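# Move orange-labelled carton onto raised block inside tape

## Task

Set the carton bearing the orange label on top of the raised block so that no part of it extends beyond the outer edge of the blue tape outline, with the face that was up at the start still up; the other two cartons must remain upright on the low platform, each with its original face up.

## Robot and tools

Robot: two arms. left_arm carries a five-finger left hand, right_arm a right hand (mirror images). Bases in the scene frame: left_arm at (+0.014, +0.449, 0) m, right_arm at (-0.032, -0.337, 0) m, both facing almost straight along +x. A post stands behind the arms and a camera stand sits between them behind the bases; do not strike either.

Scene frame: origin at table-top height midway between the arms, +x outward over the table, +z up, left_arm on the +y side. All reported positions (metres), orientations (quat_wxyz) and velocities use this frame. Printed hand positions may be off by a few centimetres.

Hand point: a point fixed to the palm, 0.15 m out from the wrist flange. Its +z runs along the straight fingers, +y leaves the palm face, and +x crosses the palm away from the thumb on the right hand (toward the thumb on the left hand). Straight fingertips end 0.06-0.07 m past the point; the finger line sits 0.06 m behind it along -y. A bracket on the little-finger side of the wrist can collide. With the thumb turned in front of the palm the hand wraps objects roughly 0.035-0.065 m thick; thumb tip and index pad can pinch light items up to about 0.08 m.

Row layout (both execute_actions and move): one flat list of 28 numbers covering both arms. Positions 1-6: left_arm dx, dy, dz, rx, ry, rz. Then eight left-hand numbers: little, ring, middle, index, thumb_bend, thumb_turn, force_limit, speed. Positions 15-20: right_arm dx..rz, then the right hand's same eight. Every number lies in [-1, 1].
Pose numbers are offsets, not poses: they are measured along scene axes from the arm's Hand target (its last commanded pose), rotating about that target's position. 1.0 equals 0.6 m of travel or 180 degrees; rx, ry, rz form a single rotation vector. Six zeros ask nothing new of that arm. Orientation commands are clipped to within 32 degrees of the measured orientation each control step.
Hand numbers are absolute targets: +1 fully open/straight, -1 fully closed; thumb_turn -1 puts the thumb opposite the fingers, +1 beside the palm. force_limit maps -1..+1 to about 0..10 N at the fingertip (0..15 N for the two thumb motors), where a closing motor stops. speed rises linearly from near zero at -1 to full at +0.48 and stays full above. For a soft grip close at speed -0.94 or lower. There is no 'unchanged' value: repeat the last eight numbers you actually sent for that hand; if none were sent yet, use its hand_measured six values plus hand_force_limit and hand_speed.

Tools:
- execute_actions(actions, cameras): actions is a list of actions; each action is a list of up to 15 rows, one per 1/30 s step, and a short table holds its final row until step 15 (0.5 s per action). Every row in an action counts from the Hand target at that action's start, so repeating an offset in a later action moves further. An empty actions list returns camera images.
- move(target, speed, blend, stop_force, zero, blocking, cameras): target is one 28-number row or up to 15 rows; every row's offsets count from the same starting Hand targets. speed: path top speed in m/s, 0.002-3.6, default 0.25 (turns limited to twice that in rad/s). blend: corner rounding in metres per target, 0 stops at each. stop_force: 3-120 N, ends an arm's path when its wrist sensor feels that much push against the motion; use it slowly (around 0.005 m/s) for touching down or contacting; it is unreliable while the hand turns, and all rows must then share the same hand numbers. zero (with stop_force only) re-zeros the sensor first, default true. blocking=false returns early but cannot be combined with stop_force. Whole move limited to 10 s. The path ignores obstacles and the other arm. The result adds a 'move:' line: done, off_target, moving, held or fault, plus limits=paced (pose clipped) or limits=held (steps withheld).
- wait(seconds 0-3600), stop(), zoom_image(camera, region [x0,y0,x1,y1] in pixels, at most 504 by 504), show_instructions(), zero_wrist_force(arm: left_arm or right_arm), finished_scene(scene 1).

Cameras: cam_high, cam_low, cam_left_wrist, cam_right_wrist, each 896x504; the cameras argument names them, ["all"] for every one.

Results: per arm end_effector_position, end_effector_quat_wxyz, velocities (omitted when the joints are still), Hand target, joint positions and torques; hand_measured, hand_stopped_by (moving, target, force, stalled, fault) and hand_load_n, each in the six-motor order. A lost grip appears as hand_load_n falling toward 0. Wrist force and torque are in the hand's own axes, zeroed at scene start, with a third line giving the peak since the last shown reading. A hand often stops short of its Hand target; send the remaining distance as a further offset.

Avoid: dropping or releasing a moving carton, knocking cartons over or off the table, pushing hard into fixed objects, and arm-to-arm contact (closing one hand on the other counts). Contact torque beyond joint limits, or about 150 N external force, freezes the arm for 10 s; motors above 85 °C brake the arm for 30-60 s (warning at 70 °C). Keep the wrist away from its own base axis. Only end the scene once the carton rests stably in place.

Each tool is called after "Call:" as name([rows], argument=value, ...), one row to a line, values as JSON.

Reference images:

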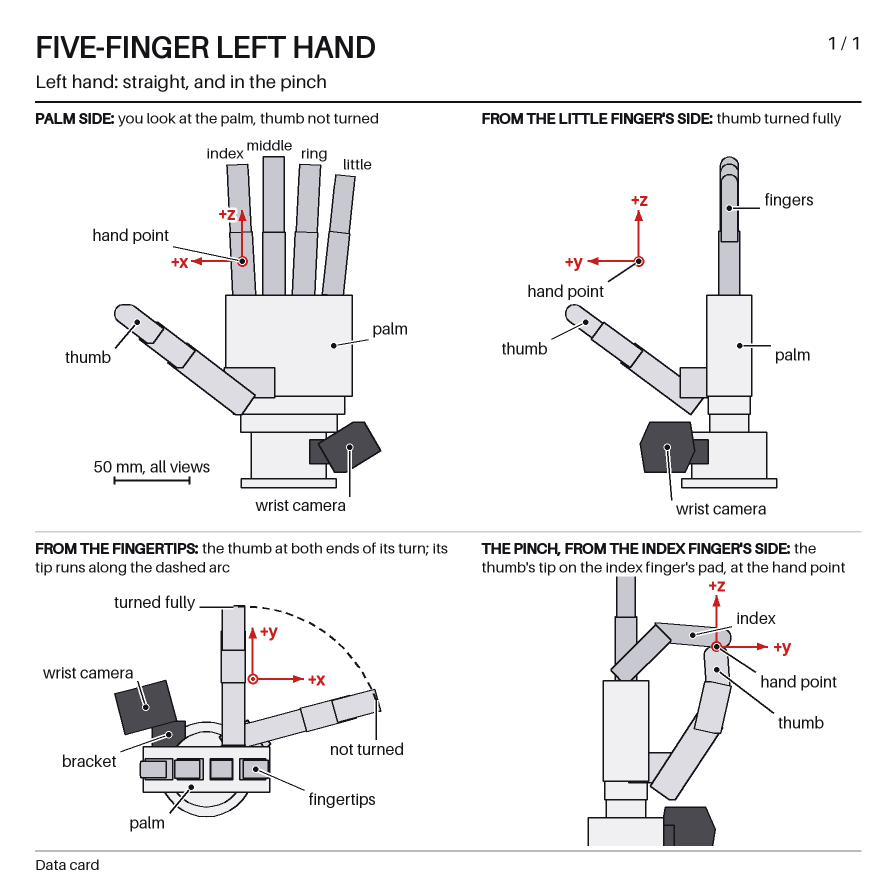

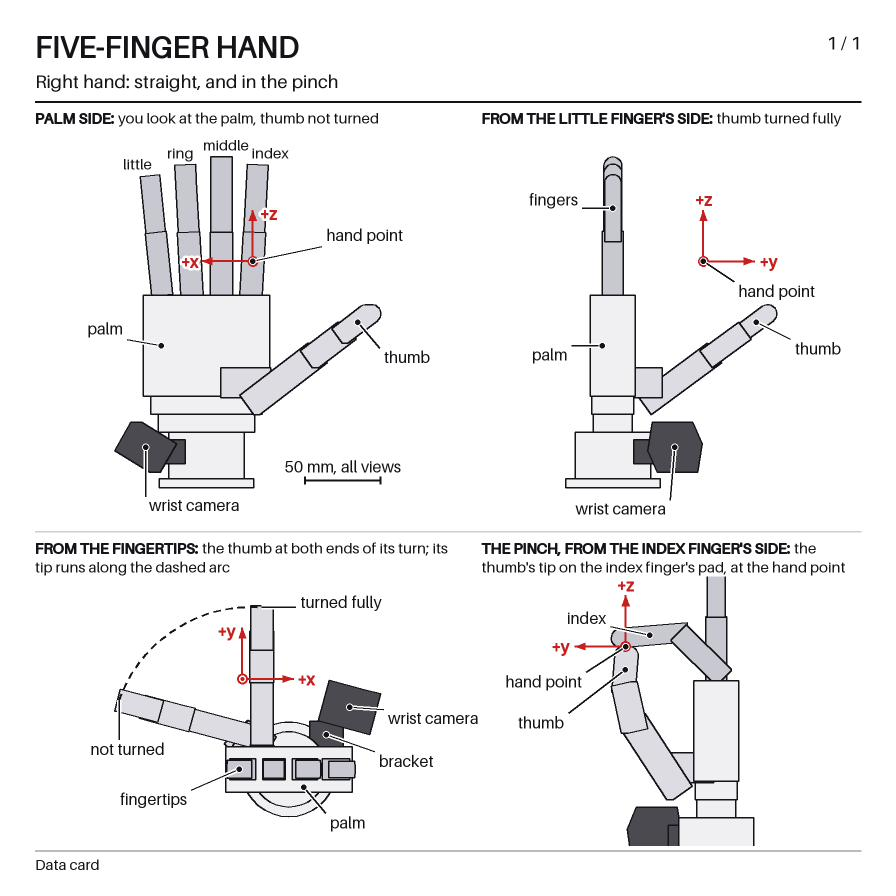

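## Session

Call:
execute_actions(actions=[])

Scene clock: 0.00 s.
left_arm: end_effector_position=(+0.4324, +0.5263, +0.2308) hand_measured=(+1.000, +1.000, +1.000, +1.000, +1.000, +1.000) hand_load_n=(-0.5, +0.0, +0.0, +0.0, +0.0, +0.0) hand_stopped_by=(target, target, target, target, target, target) hand_force_limit=0.00 hand_speed=-0.80 end_effector_quat_wxyz=(-0.131, +0.929, +0.337, +0.072) | right_arm: end_effector_position=(+0.2394, -0.4795, +0.1783) hand_measured=(+1.000, +1.000, +1.000, +1.000, +1.000, +1.000) hand_load_n=(+0.0, +0.0, +0.0, +0.0, +0.0, +0.0) hand_stopped_by=(target, target, target, target, target, target) hand_force_limit=0.00 hand_speed=-0.80 end_effector_quat_wxyz=(+0.000, -0.260, +0.966, +0.000)
Joint positions: left_arm=[3.641 -1.657 -1.723 1.991 -1.811 1.378] | right_arm=[-1.082 -1.433 1.839 1.164 1.57 -3.145]
Joint velocities: within noise
Joint torques (N m): no reading
Wrist force (N): no reading
Wrist torque (N m): no reading
Wrist force, peak (N): no reading
Hand target: left_arm +0.4324, +0.5263, +0.2308; -0.131, +0.929, +0.337, +0.072 | right_arm +0.2394, -0.4795, +0.1783; +0.000, -0.260, +0.966, +0.000

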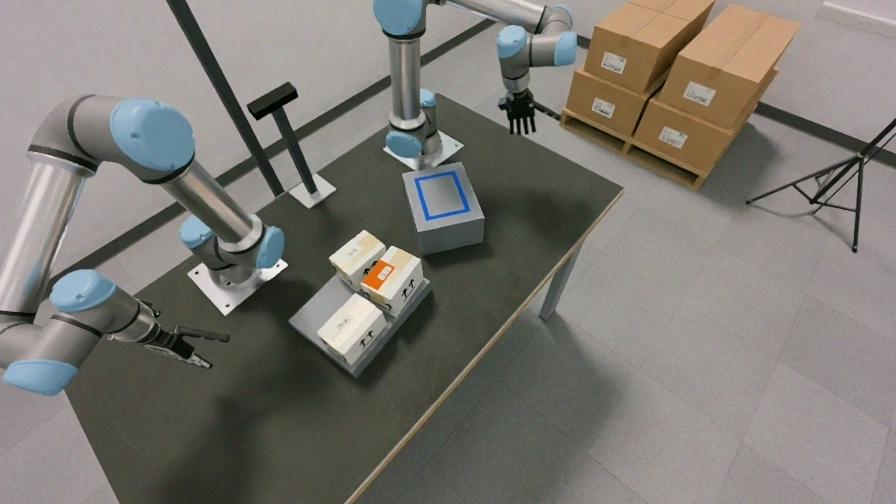

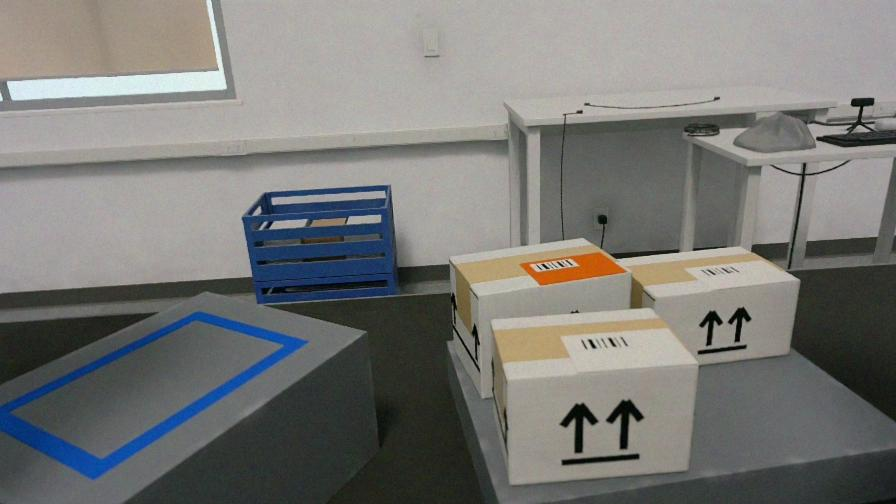

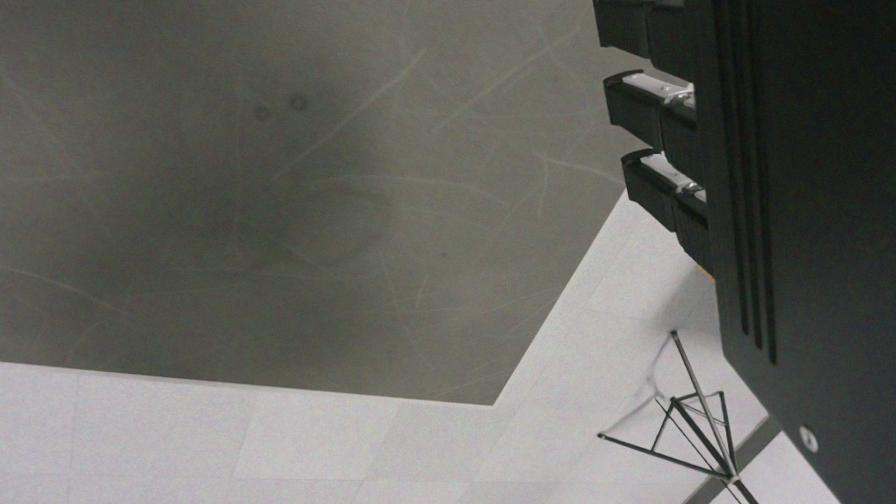

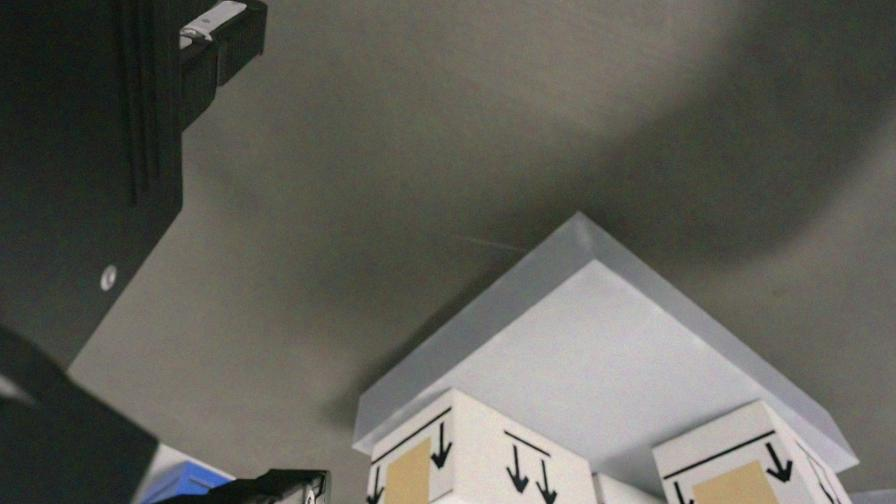

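Call:
zoom_image(camera="cam_high", region=[270, 150, 520, 390])

Call:
zoom_image(camera="cam_low", region=[430, 220, 896, 504])

Call:
zoom_image(camera="cam_low", region=[0, 220, 430, 504])

Scaled by 2.016 from the camera's image (finer frame: 1280x720).

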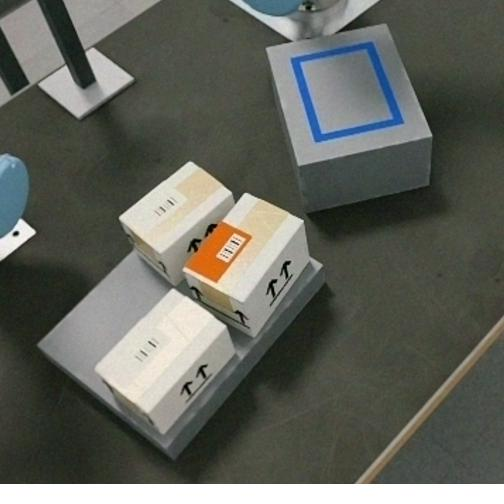

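Scaled by 1.082 from the camera's image (finer frame: 1280x720).

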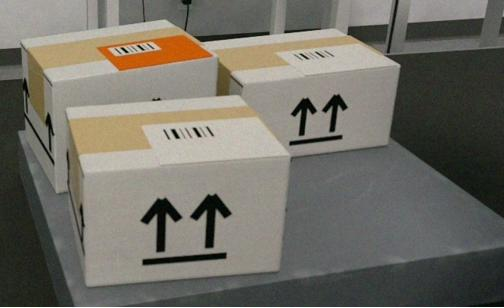

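Scaled by 1.172 from the camera's image (finer frame: 1280x720).

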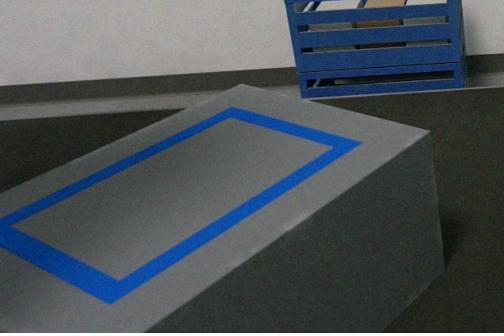

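Call:
zoom_image(camera="cam_high", region=[320, 220, 440, 330])

Call:
zoom_image(camera="cam_high", region=[280, 270, 440, 390])

Call:
zoom_image(camera="cam_high", region=[390, 150, 500, 260])

Call:
zoom_image(camera="cam_low", region=[430, 220, 650, 420])

Scaled by 4.200 from the camera's image (finer frame: 1280x720).

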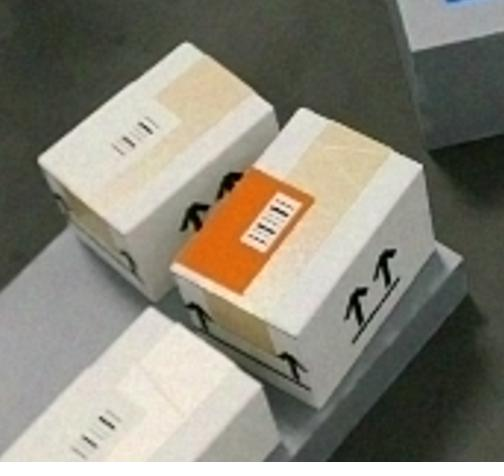

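Scaled by 3.150 from the camera's image (finer frame: 1280x720).

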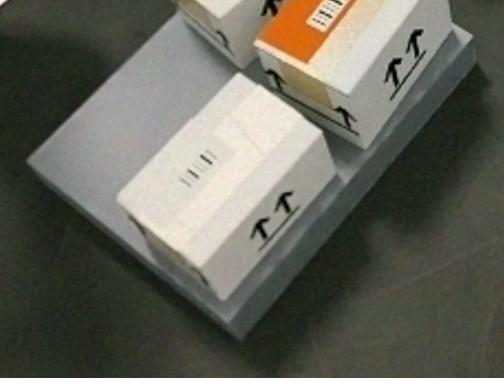

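Scaled by 4.582 from the camera's image (finer frame: 1280x720).

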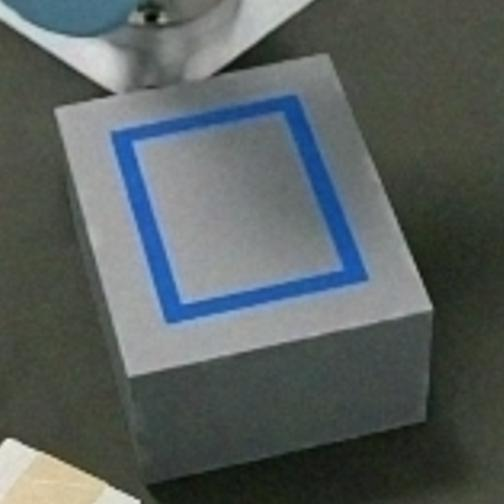

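Scaled by 2.291 from the camera's image (finer frame: 1280x720).

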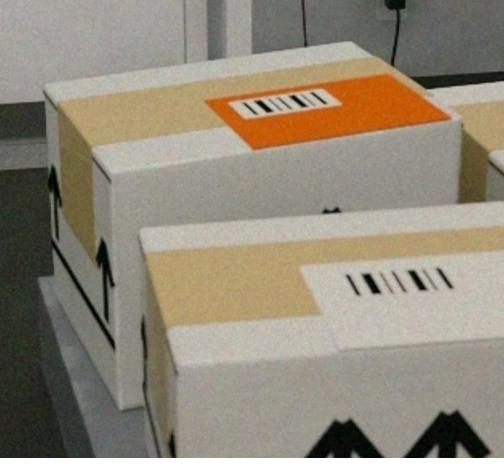

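Call:
move(target=[0.0293,-0.0438,0.3153,-0.0944,0.0147,0,1,1,1,1,1,1,0,-0.8,0.2010,0.0658,0.4028,0,0,0,1,1,1,1,1,1,0,-0.8], speed=0.3, cameras=["cam_high"])

Scene clock: 318.97 s.
left_arm: end_effector_position=(+0.4499, +0.5001, +0.4200) hand_measured=(+1.000, +1.000, +1.000, +1.000, +1.000, +1.000) hand_load_n=(+0.0, +0.0, +0.0, +0.0, +0.0, +0.0) hand_stopped_by=(target, target, target, target, target, target) hand_force_limit=0.00 hand_speed=-0.80 end_effector_quat_wxyz=(+0.000, +0.940, +0.341, +0.000) | right_arm: end_effector_position=(+0.3600, -0.4401, +0.4200) hand_measured=(+1.000, +1.000, +1.000, +1.000, +1.000, +1.000) hand_load_n=(+0.0, +0.0, +0.5, +0.0, -0.5, +0.0) hand_stopped_by=(target, target, target, target, target, target) hand_force_limit=0.00 hand_speed=-0.80 end_effector_quat_wxyz=(+0.000, -0.260, +0.966, +0.000)
Joint positions: left_arm=[3.72 -1.751 -1.16 1.339 -1.571 1.435] | right_arm=[-0.755 -1.258 0.992 1.837 1.571 -2.818]
Joint torques (N m): left_arm=[-8.56 21.7 26.38 -4.16 1.08 -1.84] | right_arm=[-2.98 -22.88 -23.2 4.13 -1.49 0.26]
Wrist force (N): left_arm=[-0.1 -0.1 0.3] | right_arm=[-0.1 0.1 0.0]
Wrist torque (N m): left_arm=[-0.04 -0.02 -0.06] | right_arm=[-0.01 0.01 0.04]
Wrist force, peak (N): left_arm=[-0.4 0.5 1.7] | right_arm=[0.8 0.6 2.1]
Hand target: left_arm +0.4500, +0.5001, +0.4200; +0.000, +0.940, +0.341, +0.000 | right_arm +0.3600, -0.4401, +0.4200; +0.000, -0.260, +0.966, +0.000
Off the commanded pose: left_arm 0.000 m, 0 deg | right_arm 0.000 m, 0 deg.
move: done

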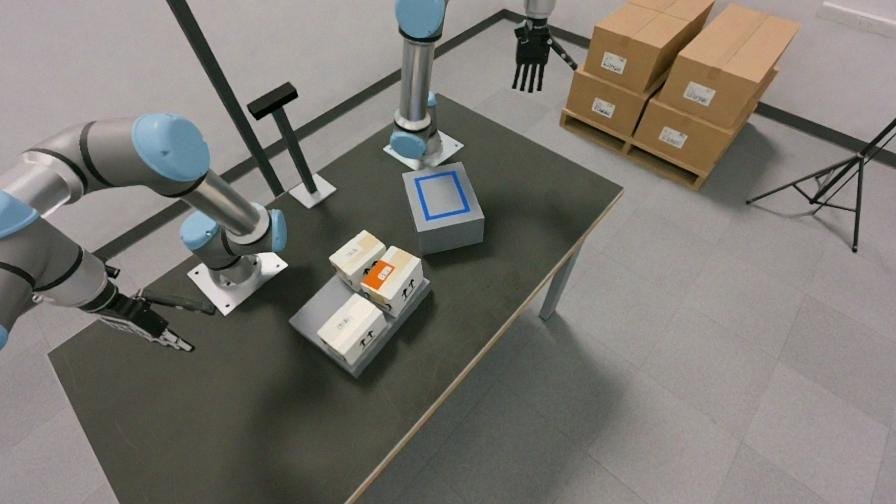

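Call:
move([
  [0.1423,-0.2267,0.1873,-0.2117,-0.1329,0,1,1,1,1,1,1,0,-0.8,0.1792,0.2033,0.1792,0.1876,-0.1652,0,1,1,1,1,1,1,0,-0.8],
  [0.1725,-0.2747,0.5090,-0.4235,-0.2659,0,1,1,1,1,1,1,0,-0.8,0.2220,0.2520,0.4975,0.3753,-0.3305,0,1,1,1,1,1,1,0,-0.8],
  [0.0730,-0.1160,0.7767,-0.6352,-0.3988,0,1,1,1,1,1,1,0,-0.8,0.1037,0.1175,0.7685,0.5629,-0.4957,0,1,1,1,1,1,1,0,-0.8],
], speed=0.3, blend=0.01, cameras=["cam_high"])

Scene clock: 333.07 s.
left_arm: end_effector_position=(+0.4938, +0.4304, +0.8859) hand_measured=(+1.000, +1.000, +1.000, +1.000, +1.000, +1.000) hand_load_n=(+0.0, +0.0, +0.0, +0.0, +0.0, +0.0) hand_stopped_by=(target, target, target, target, target, target) hand_force_limit=0.00 hand_speed=-0.80 end_effector_quat_wxyz=(+0.903, +0.360, +0.131, +0.195) end_effector_velocity=(-0.001, +0.000, +0.001) end_effector_angular_velocity=(-0.004, -0.003, -0.001) | right_arm: end_effector_position=(+0.4223, -0.3695, +0.8810) hand_measured=(+1.000, +1.000, +1.000, +1.000, +1.000, +1.000) hand_load_n=(+0.0, +0.0, +0.0, +0.0, +0.0, +0.0) hand_stopped_by=(target, target, target, target, target, target) hand_force_limit=0.00 hand_speed=-0.80 end_effector_quat_wxyz=(+0.770, -0.099, +0.369, +0.511) end_effector_velocity=(-0.001, -0.001, +0.001) end_effector_angular_velocity=(+0.004, -0.003, +0.000)
Joint positions: left_arm=[3.72 -1.751 -1.16 1.341 0.785 1.434] | right_arm=[-0.756 -1.258 0.993 1.836 -0.786 -2.818]
Joint velocities: left_arm=[0 0.001 0.001 0 0.005 -0.002] | right_arm=[-0.001 -0.001 0 0 -0.005 0.001]
Joint torques (N m): left_arm=[3.99 30.54 16.53 -2.1 3.49 -1.09] | right_arm=[-13.05 -39.83 -12.61 1.89 -2.89 2.24]
Wrist force (N): left_arm=[0.5 -2.7 -1.6] | right_arm=[-2.4 -0.3 3.7]
Wrist torque (N m): left_arm=[0.01 -0.16 0.19] | right_arm=[-1.11 0.00 -0.49]
Wrist force, peak (N): left_arm=[1.2 -3.2 -2.1] | right_arm=[-3.1 0.1 4.0]
Hand target: left_arm +0.4938, +0.4305, +0.8860; +0.903, +0.360, +0.131, +0.195 | right_arm +0.4223, -0.3696, +0.8811; +0.770, -0.099, +0.369, +0.511
Off the commanded pose: left_arm 0.000 m, 0 deg | right_arm 0.000 m, 0 deg.
move: done

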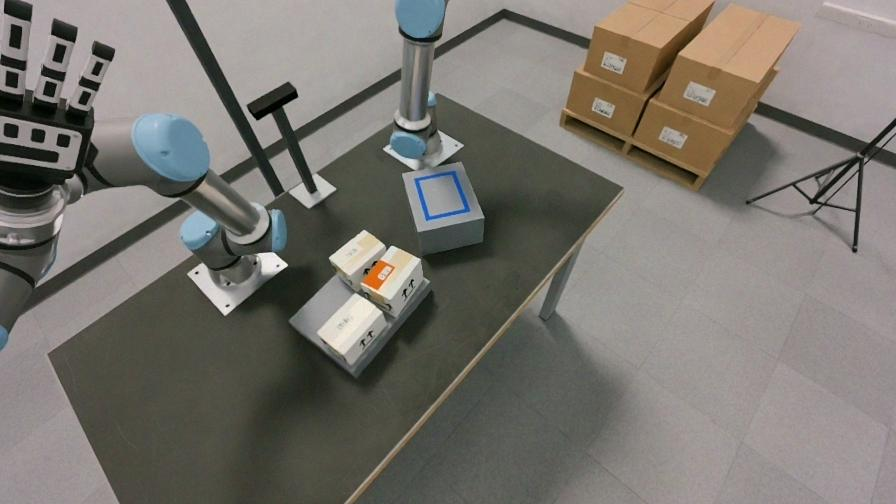

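Call:
move([
  [0.2407,0.1510,-0.0337,-0.1329,0.2117,0,1,1,1,1,1,1,0,-0.8,0.2403,-0.2118,0.0700,0.1652,0.1876,0,1,1,1,1,1,1,0,-0.8],
  [0.3908,0.2452,-0.2583,-0.2659,0.4235,0,1,1,1,1,1,1,0,-0.8,0.4475,-0.3942,-0.1072,0.3305,0.3753,0,1,1,1,1,1,1,0,-0.8],
  [0.3623,0.2273,-0.5427,-0.3988,0.6352,0,1,1,1,1,1,1,0,-0.8,0.5002,-0.4405,-0.4277,0.4957,0.5629,0,1,1,1,1,1,1,0,-0.8],
  [0.1722,0.1078,-0.72,-0.5317,0.8469,0,1,1,1,1,1,1,0,-0.8,0.3672,-0.3233,-0.7037,0.6609,0.7505,0,1,1,1,1,1,1,0,-0.8],
  [0.0008,0.3802,-0.7767,-0.4912,0.7825,0.3827,1,1,1,1,1,1,0,-0.8,0.1565,-0.5622,-0.7685,0.6106,0.6934,-0.3827,1,1,1,1,1,1,0,-0.8],
], speed=0.35, blend=0.01, cameras=["all"])

Scene clock: 354.70 s.
left_arm: end_effector_position=(+0.4943, +0.6585, +0.4200) hand_measured=(+1.000, +1.000, +1.000, +1.000, +1.000, +1.000) hand_load_n=(+0.0, +0.0, +0.0, +0.0, +0.0, +0.0) hand_stopped_by=(target, target, target, target, target, target) hand_force_limit=0.00 hand_speed=-0.80 end_effector_quat_wxyz=(+0.000, -0.341, +0.940, +0.000) | right_arm: end_effector_position=(+0.5162, -0.7068, +0.4201) hand_measured=(+1.000, +1.000, +1.000, +1.000, +1.000, +1.000) hand_load_n=(+0.0, +0.0, +0.0, +0.0, +0.0, +0.0) hand_stopped_by=(target, target, target, target, target, target) hand_force_limit=0.00 hand_speed=-0.80 end_effector_quat_wxyz=(+0.000, +0.966, +0.260, +0.000) end_effector_velocity=(-0.001, -0.001, +0.001) end_effector_angular_velocity=(-0.004, +0.003, +0.000)
Joint positions: left_arm=[3.72 -1.75 -1.161 -1.802 1.57 1.435] | right_arm=[-0.756 -1.259 0.992 4.979 -1.571 -2.819]
Joint velocities: left_arm=[within noise] | right_arm=[0 -0.001 0 0 -0.005 0]
Joint torques (N m): left_arm=[-2.46 22.88 22.51 1.56 2.27 -0.3] | right_arm=[6.82 -28.42 -22.62 -1.48 -0.77 0.24]
Wrist force (N): left_arm=[-0.1 -0.2 -0.1] | right_arm=[-0.3 0.2 -0.2]
Wrist torque (N m): left_arm=[-0.05 0.01 0.01] | right_arm=[0.00 0.04 -0.12]
Wrist force, peak (N): left_arm=[0.4 -3.3 -1.3] | right_arm=[-2.8 0.0 3.6]
Hand target: left_arm +0.4942, +0.6586, +0.4200; +0.000, -0.341, +0.940, +0.000 | right_arm +0.5162, -0.7069, +0.4200; +0.000, +0.966, +0.260, +0.000
Off the commanded pose: left_arm 0.000 m, 0 deg | right_arm 0.000 m, 0 deg.
move: done
cam_left_wrist: T_world_to_cam=[[0.37351, -0.92763, -0.00033, 0.42811], [-0.83628, -0.33688, 0.4326, 0.47019], [-0.40141, -0.16131, -0.90158, 0.79954]] pos_world=[0.55425, 0.6845, 0.51759]
cam_right_wrist: T_world_to_cam=[[0.72142, -0.69248, -0.00517, -0.85907], [-0.54309, -0.57039, 0.61621, -0.39651], [-0.42966, -0.44174, -0.78757, 0.35178]] pos_world=[0.55555, -0.66566, 0.51694]

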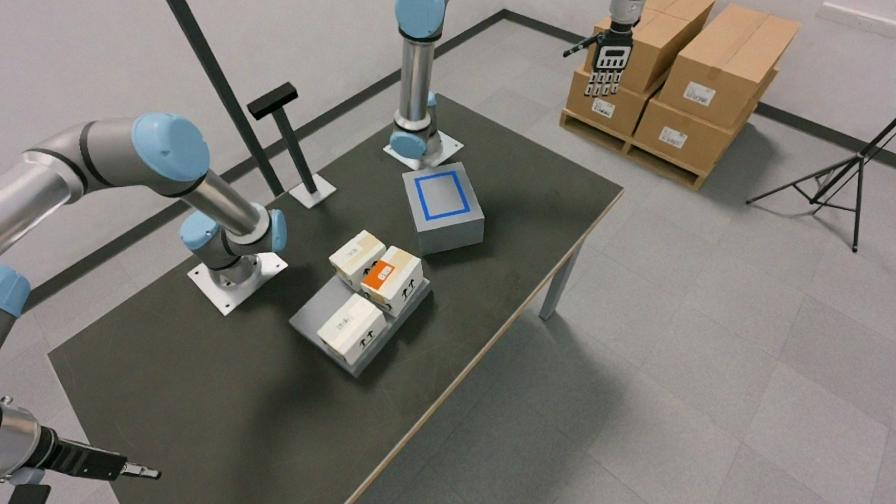

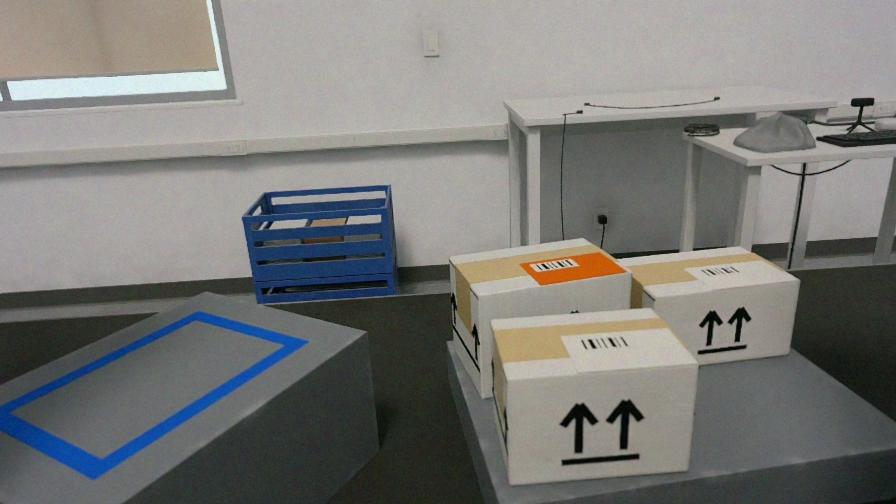

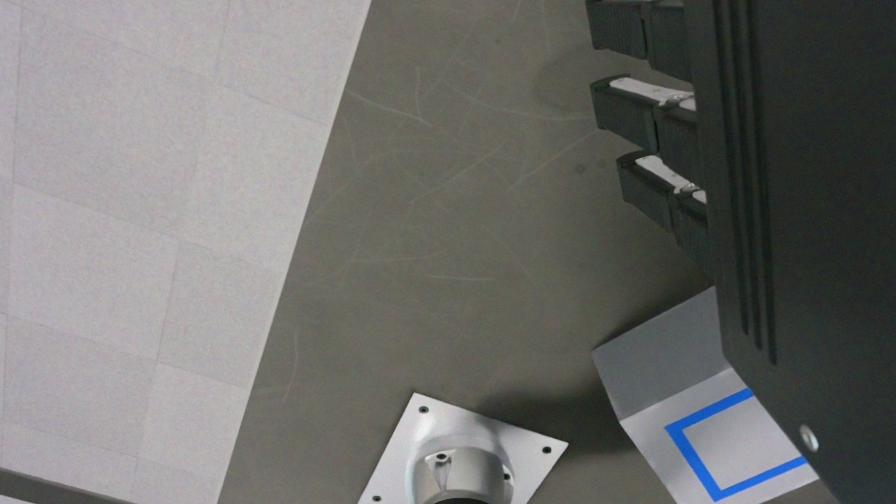

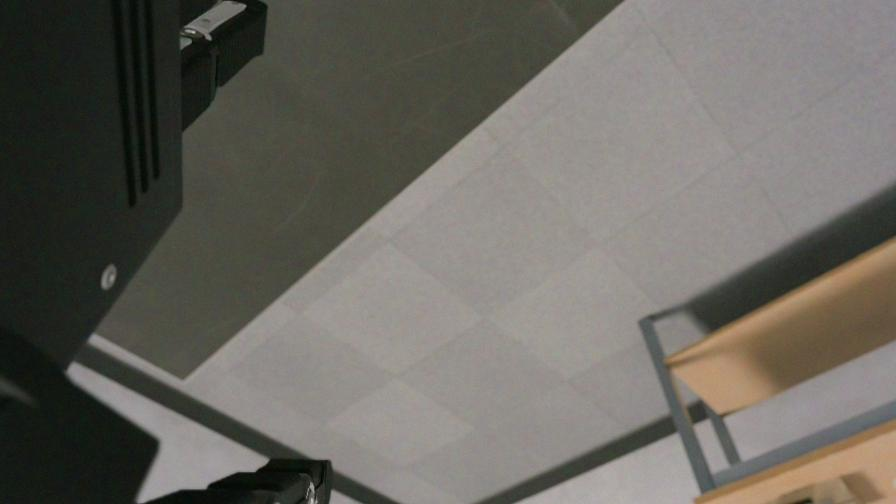

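Call:
move(target=[-0.0403,-0.5477,0,0,0,-0.575,1,1,1,1,1,1,0,-0.8,-0.0267,0.4783,0,0,0,0.4522,1,1,1,1,1,1,0,-0.8], speed=0.4)

Call:
move(target=[-0.0442,-0.5528,-0.2,0,0,-0.575,1,1,1,1,1,1,0,-0.8,-0.0453,0.484,-0.2,0,0,0.4522,1,1,1,1,1,1,0,-0.8], speed=0.3, cameras=["all"])

Scene clock: 381.37 s.
left_arm: end_effector_position=(+0.4700, +0.3300, +0.4200) hand_measured=(+1.000, +1.000, +1.000, +1.000, +1.000, +1.000) hand_load_n=(+0.0, +0.0, +0.0, +0.0, +0.0, +0.0) hand_stopped_by=(target, target, target, target, target, target) hand_force_limit=0.00 hand_speed=-0.80 end_effector_quat_wxyz=(+0.000, +0.527, +0.850, +0.000) | right_arm: end_effector_position=(+0.5001, -0.4198, +0.4200) hand_measured=(+1.000, +1.000, +1.000, +1.000, +1.000, +1.000) hand_load_n=(+0.0, +0.0, +0.0, +0.0, +0.0, +0.0) hand_stopped_by=(target, target, target, target, target, target) hand_force_limit=0.00 hand_speed=-0.80 end_effector_quat_wxyz=(+0.000, +0.563, +0.827, +0.000)
Joint positions: left_arm=[3.065 -1.449 -1.471 -1.793 1.57 2.586] | right_arm=[-0.482 -1.644 1.429 4.927 -1.572 -3.966]
Joint torques (N m): left_arm=[-6.38 9.75 32.37 1.52 -1.86 2.05] | right_arm=[-10.4 -12.43 -31.76 -3.31 1.86 -1.78]
Wrist force (N): left_arm=[0.0 -0.2 -0.5] | right_arm=[-0.1 0.0 -0.2]
Wrist torque (N m): left_arm=[0.00 -0.05 0.04] | right_arm=[-0.02 0.01 -0.10]
Wrist force, peak (N): left_arm=[-1.3 0.6 -0.4] | right_arm=[-0.5 1.4 -0.1]
Hand target: left_arm +0.4701, +0.3300, +0.4200; +0.000, +0.527, +0.850, +0.000 | right_arm +0.5001, -0.4199, +0.4200; +0.000, +0.563, +0.827, +0.000
Off the commanded pose: left_arm 0.000 m, 0 deg | right_arm 0.000 m, 0 deg.
move: done

Scene clock: 384.87 s.
left_arm: end_effector_position=(+0.4435, -0.0017, +0.3000) hand_measured=(+1.000, +1.000, +1.000, +1.000, +1.000, +1.000) hand_load_n=(+0.0, +0.0, +0.0, +0.0, +0.0, +0.0) hand_stopped_by=(target, target, target, target, target, target) hand_force_limit=0.00 hand_speed=-0.80 end_effector_quat_wxyz=(+0.000, +0.994, +0.112, +0.000) | right_arm: end_effector_position=(+0.4730, -0.1295, +0.3000) hand_measured=(+1.000, +1.000, +1.000, +1.000, +1.000, +1.000) hand_load_n=(+0.0, +0.0, +0.0, +0.0, +0.0, +0.0) hand_stopped_by=(target, target, target, target, target, target) hand_force_limit=0.00 hand_speed=-0.80 end_effector_quat_wxyz=(+0.000, -0.112, +0.994, +0.000)
Joint positions: left_arm=[2.6 -1.686 -1.543 -1.484 1.571 3.928] | right_arm=[-0.015 -1.57 1.665 4.616 -1.571 -4.919]
Joint torques (N m): left_arm=[3.74 22.59 20.76 1.09 -1.95 2.06] | right_arm=[-5.22 -27.78 -19.29 -1.09 1.57 -0.1]
Wrist force (N): left_arm=[-0.2 0.1 0.2] | right_arm=[-0.3 0.2 0.1]
Wrist torque (N m): left_arm=[-0.02 0.02 0.05] | right_arm=[-0.01 0.01 -0.08]
Wrist force, peak (N): left_arm=[0.5 0.4 -1.0] | right_arm=[-0.7 1.0 0.3]
Hand target: left_arm +0.4435, -0.0017, +0.3000; +0.000, +0.994, +0.112, +0.000 | right_arm +0.4730, -0.1295, +0.3000; +0.000, -0.112, +0.994, +0.000
Off the commanded pose: left_arm 0.000 m, 0 deg | right_arm 0.000 m, 0 deg.
move: done
cam_left_wrist: T_world_to_cam=[[0.08811, 0.99611, -0.00053, -0.03544], [0.89802, -0.07921, 0.43276, -0.5116], [0.43104, -0.0386, -0.90151, 0.19546]] pos_world=[0.37831, 0.00233, 0.39759]
cam_right_wrist: T_world_to_cam=[[-0.48418, 0.87495, -0.00536, 0.34441], [0.68742, 0.38418, 0.61632, -0.47512], [0.54131, 0.29473, -0.78748, 0.12974]] pos_world=[0.42313, -0.15705, 0.39684]

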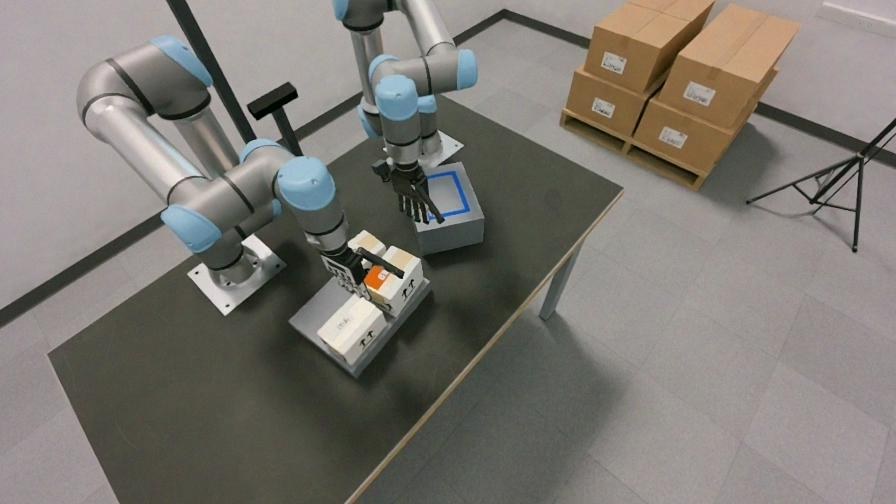

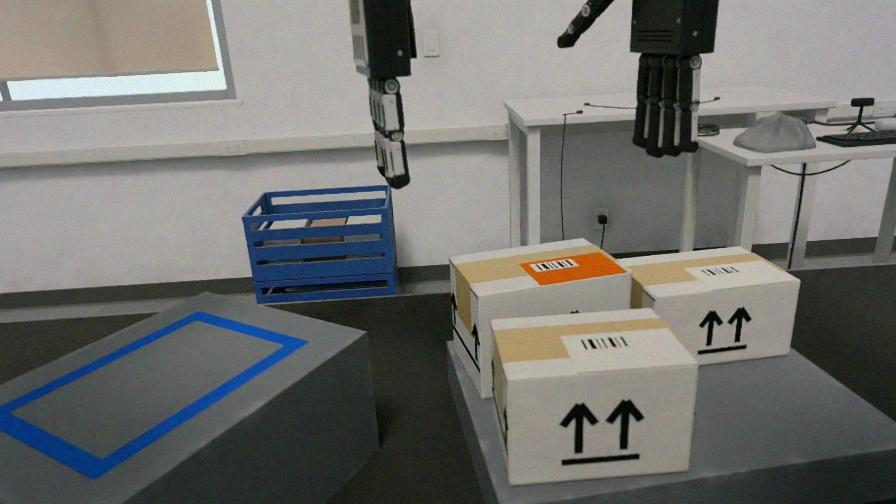

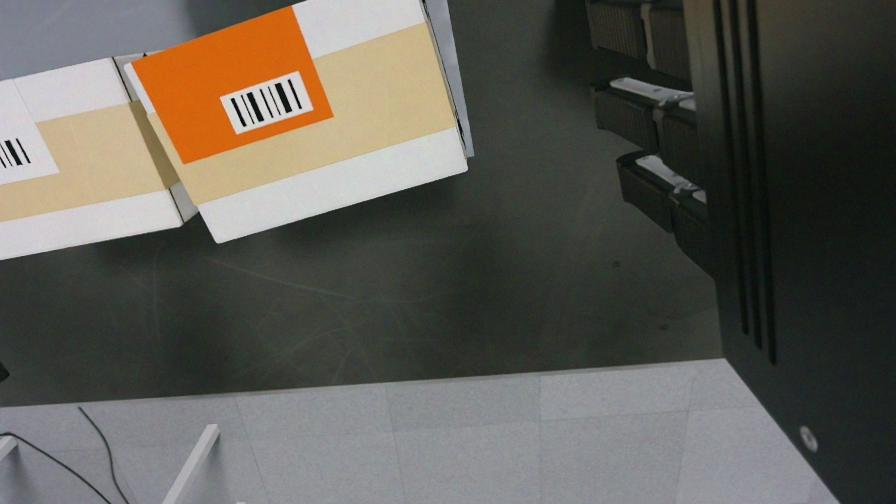

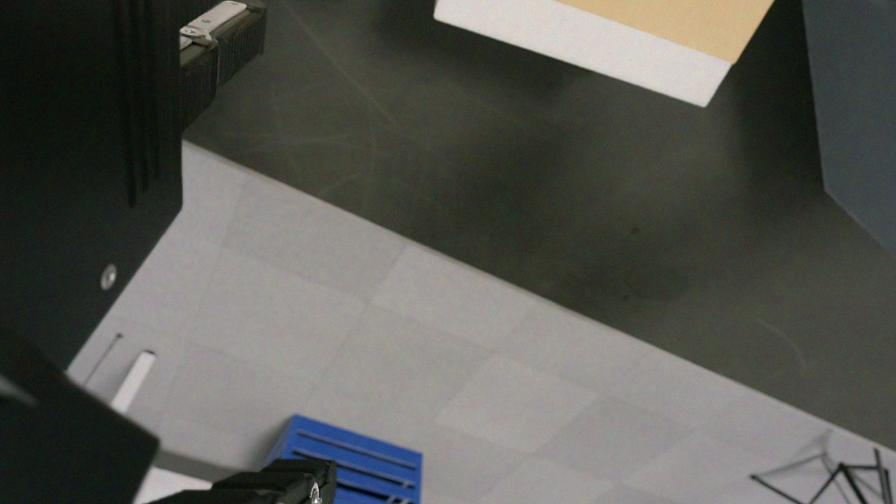

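Call:
zoom_image(camera="cam_left_wrist", region=[0, 0, 250, 260])

Call:
zoom_image(camera="cam_left_wrist", region=[250, 0, 500, 200])

Call:
zoom_image(camera="cam_high", region=[320, 150, 480, 330])

Scaled by 1.938 from the camera's image (finer frame: 1280x720).

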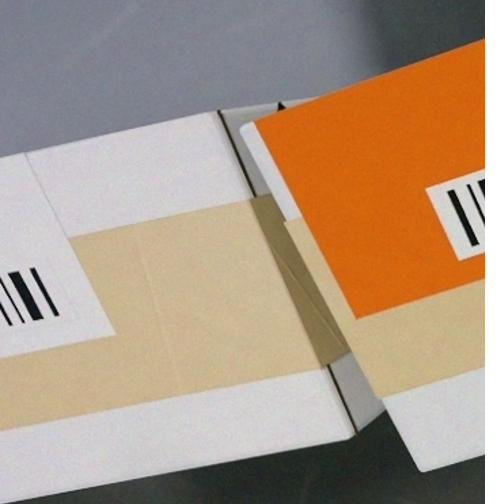

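Scaled by 2.016 from the camera's image (finer frame: 1280x720).

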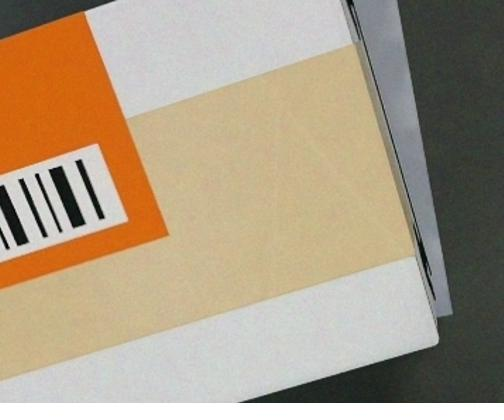

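Scaled by 2.800 from the camera's image (finer frame: 1280x720).

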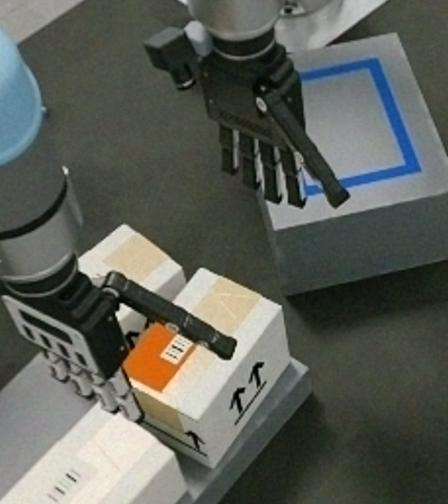

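Call:
zoom_image(camera="cam_low", region=[600, 30, 740, 170])

Call:
zoom_image(camera="cam_low", region=[340, 60, 480, 200])

Scaled by 3.600 from the camera's image (finer frame: 1280x720).

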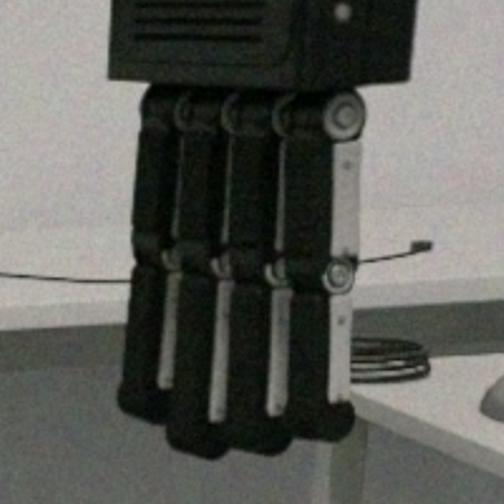

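Scaled by 3.600 from the camera's image (finer frame: 1280x720).

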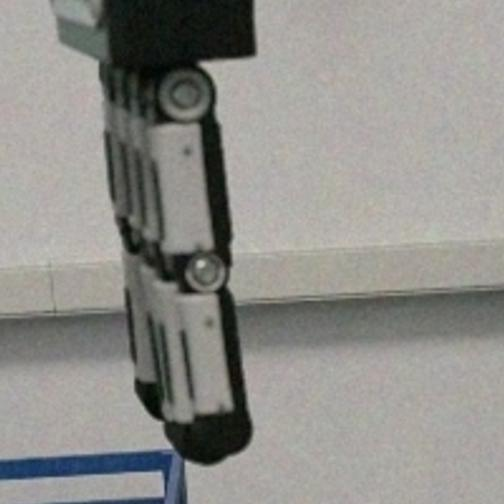

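Call:
move([
  [0,0,0,0,0,0,1,1,1,1,1,1,0,-0.8,-0.019,0.0733,0,0,0,0,1,1,1,1,1,1,0,-0.8],
  [0,0,0,0,0,0,1,1,1,1,1,1,0,-0.8,-0.019,0.0733,-0.125,0,0,0,1,1,1,1,1,1,0,-0.8],
], speed=0.15, blend=0.01, cameras=["all"])

Scene clock: 430.30 s.
left_arm: end_effector_position=(+0.4435, -0.0017, +0.3000) hand_measured=(+1.000, +1.000, +1.000, +1.000, +1.000, +1.000) hand_load_n=(+0.0, +0.5, +0.0, +0.0, +0.0, +0.0) hand_stopped_by=(target, target, target, target, target, target) hand_force_limit=0.00 hand_speed=-0.80 end_effector_quat_wxyz=(+0.000, +0.994, +0.112, +0.000) | right_arm: end_effector_position=(+0.4616, -0.0855, +0.2251) hand_measured=(+1.000, +1.000, +1.000, +1.000, +1.000, +1.000) hand_load_n=(+0.0, +0.5, +0.0, +0.0, +0.0, +0.0) hand_stopped_by=(target, target, target, target, target, target) hand_force_limit=0.00 hand_speed=-0.80 end_effector_quat_wxyz=(+0.000, -0.112, +0.994, +0.000)
Joint positions: left_arm=[2.6 -1.686 -1.543 -1.484 1.571 3.928] | right_arm=[0.075 -1.527 1.817 4.422 -1.571 -4.829]
Joint torques (N m): left_arm=[7.96 21.55 18.87 3.74 -1.61 1.62] | right_arm=[3 -25.6 -16.73 -4.48 1.6 2.9]
Wrist force (N): left_arm=[0.0 -0.1 0.2] | right_arm=[-0.3 0.0 -0.2]
Wrist torque (N m): left_arm=[-0.06 -0.02 0.03] | right_arm=[-0.02 0.04 0.02]
Wrist force, peak (N): left_arm=[-0.2 -0.2 0.7] | right_arm=[-0.2 1.5 -1.4]
Hand target: left_arm +0.4435, -0.0017, +0.3000; +0.000, +0.994, +0.112, +0.000 | right_arm +0.4616, -0.0855, +0.2250; +0.000, -0.112, +0.994, +0.000
Off the commanded pose: left_arm 0.000 m, 0 deg | right_arm 0.000 m, 0 deg.
move: done
cam_left_wrist: T_world_to_cam=[[0.08834, 0.99609, -0.00054, -0.03553], [0.89804, -0.07941, 0.43268, -0.51154], [0.43095, -0.03871, -0.90155, 0.19541]] pos_world=[0.37831, 0.00233, 0.39749]
cam_right_wrist: T_world_to_cam=[[-0.48424, 0.87492, -0.00535, 0.30009], [0.68747, 0.38426, 0.61622, -0.4379], [0.5412, 0.29472, -0.78756, 0.06399]] pos_world=[0.41173, -0.11315, 0.32184]

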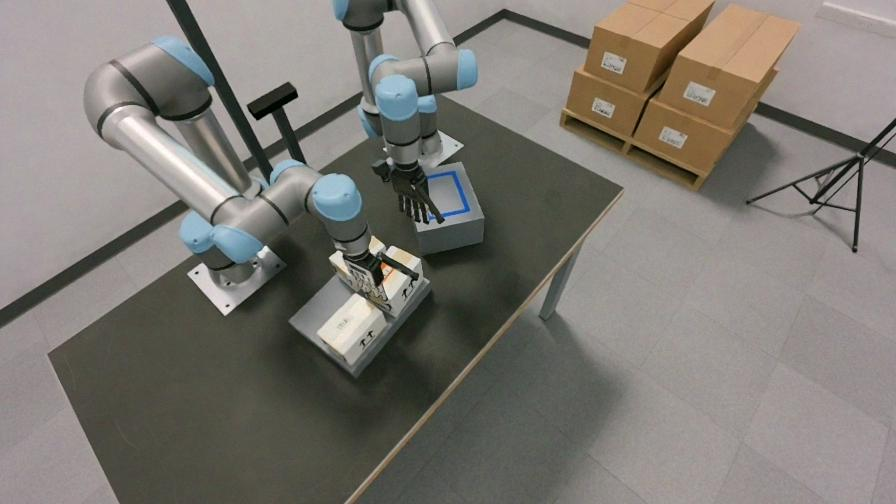

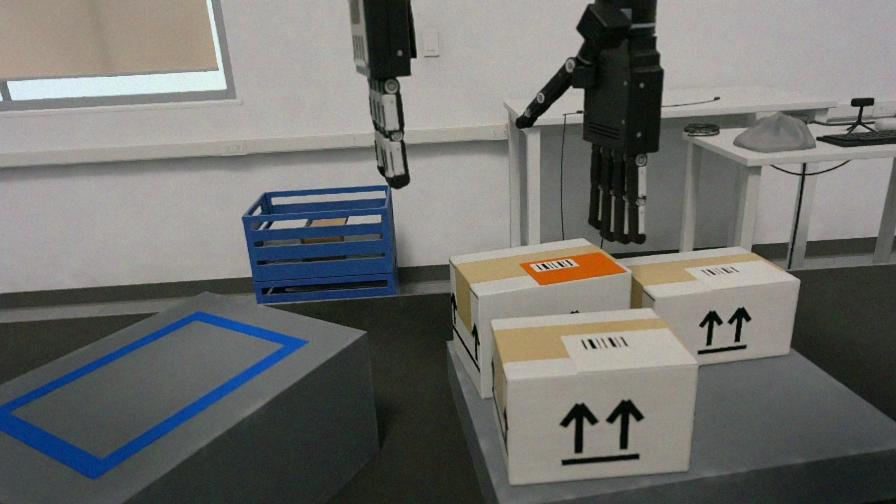

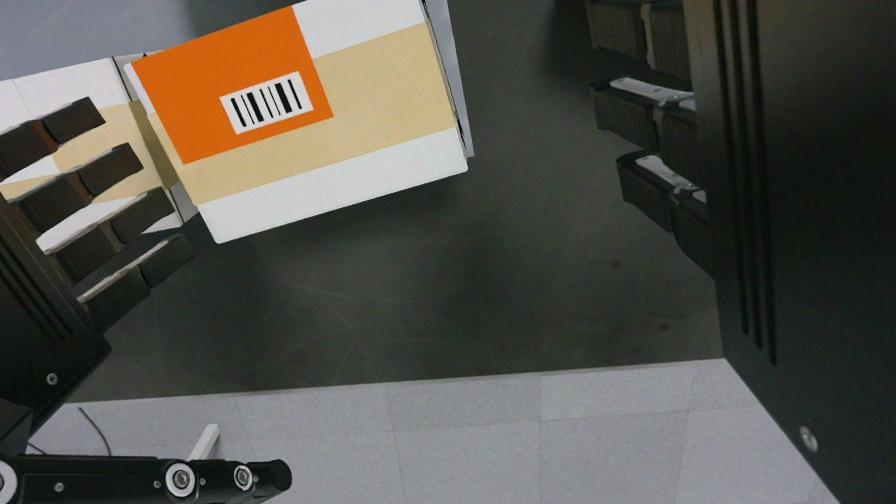

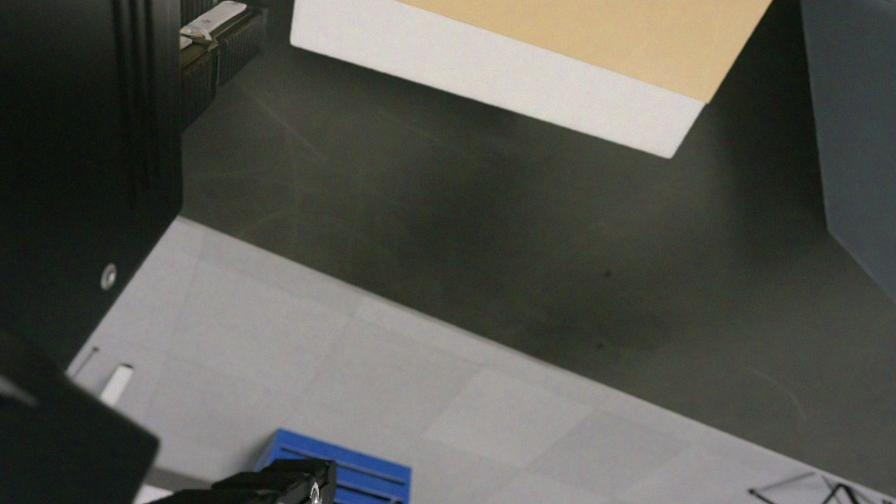

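Call:
zoom_image(camera="cam_left_wrist", region=[0, 40, 250, 340])

Call:
zoom_image(camera="cam_high", region=[340, 230, 440, 330])

Call:
zoom_image(camera="cam_low", region=[560, 130, 680, 260])

Scaled by 1.680 from the camera's image (finer frame: 1280x720).

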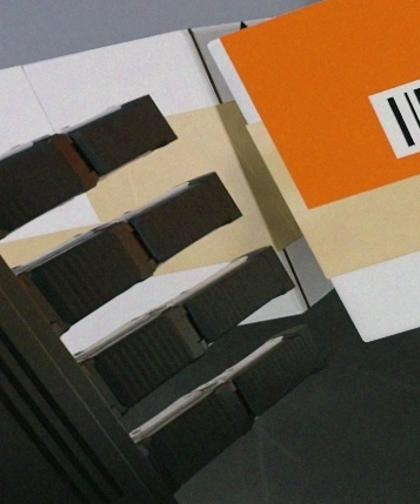

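Scaled by 5.040 from the camera's image (finer frame: 1280x720).

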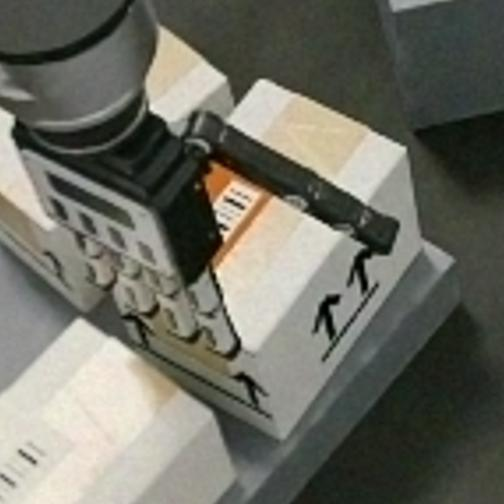

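Scaled by 3.877 from the camera's image (finer frame: 1280x720).

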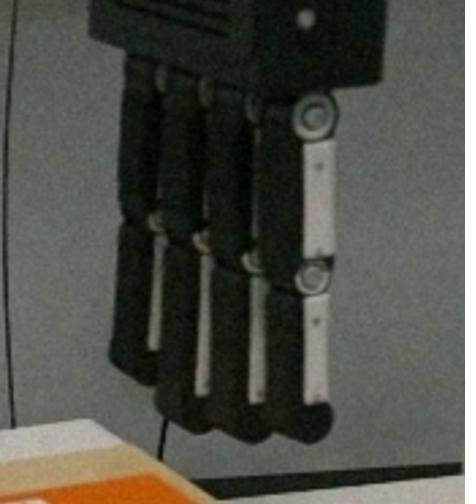

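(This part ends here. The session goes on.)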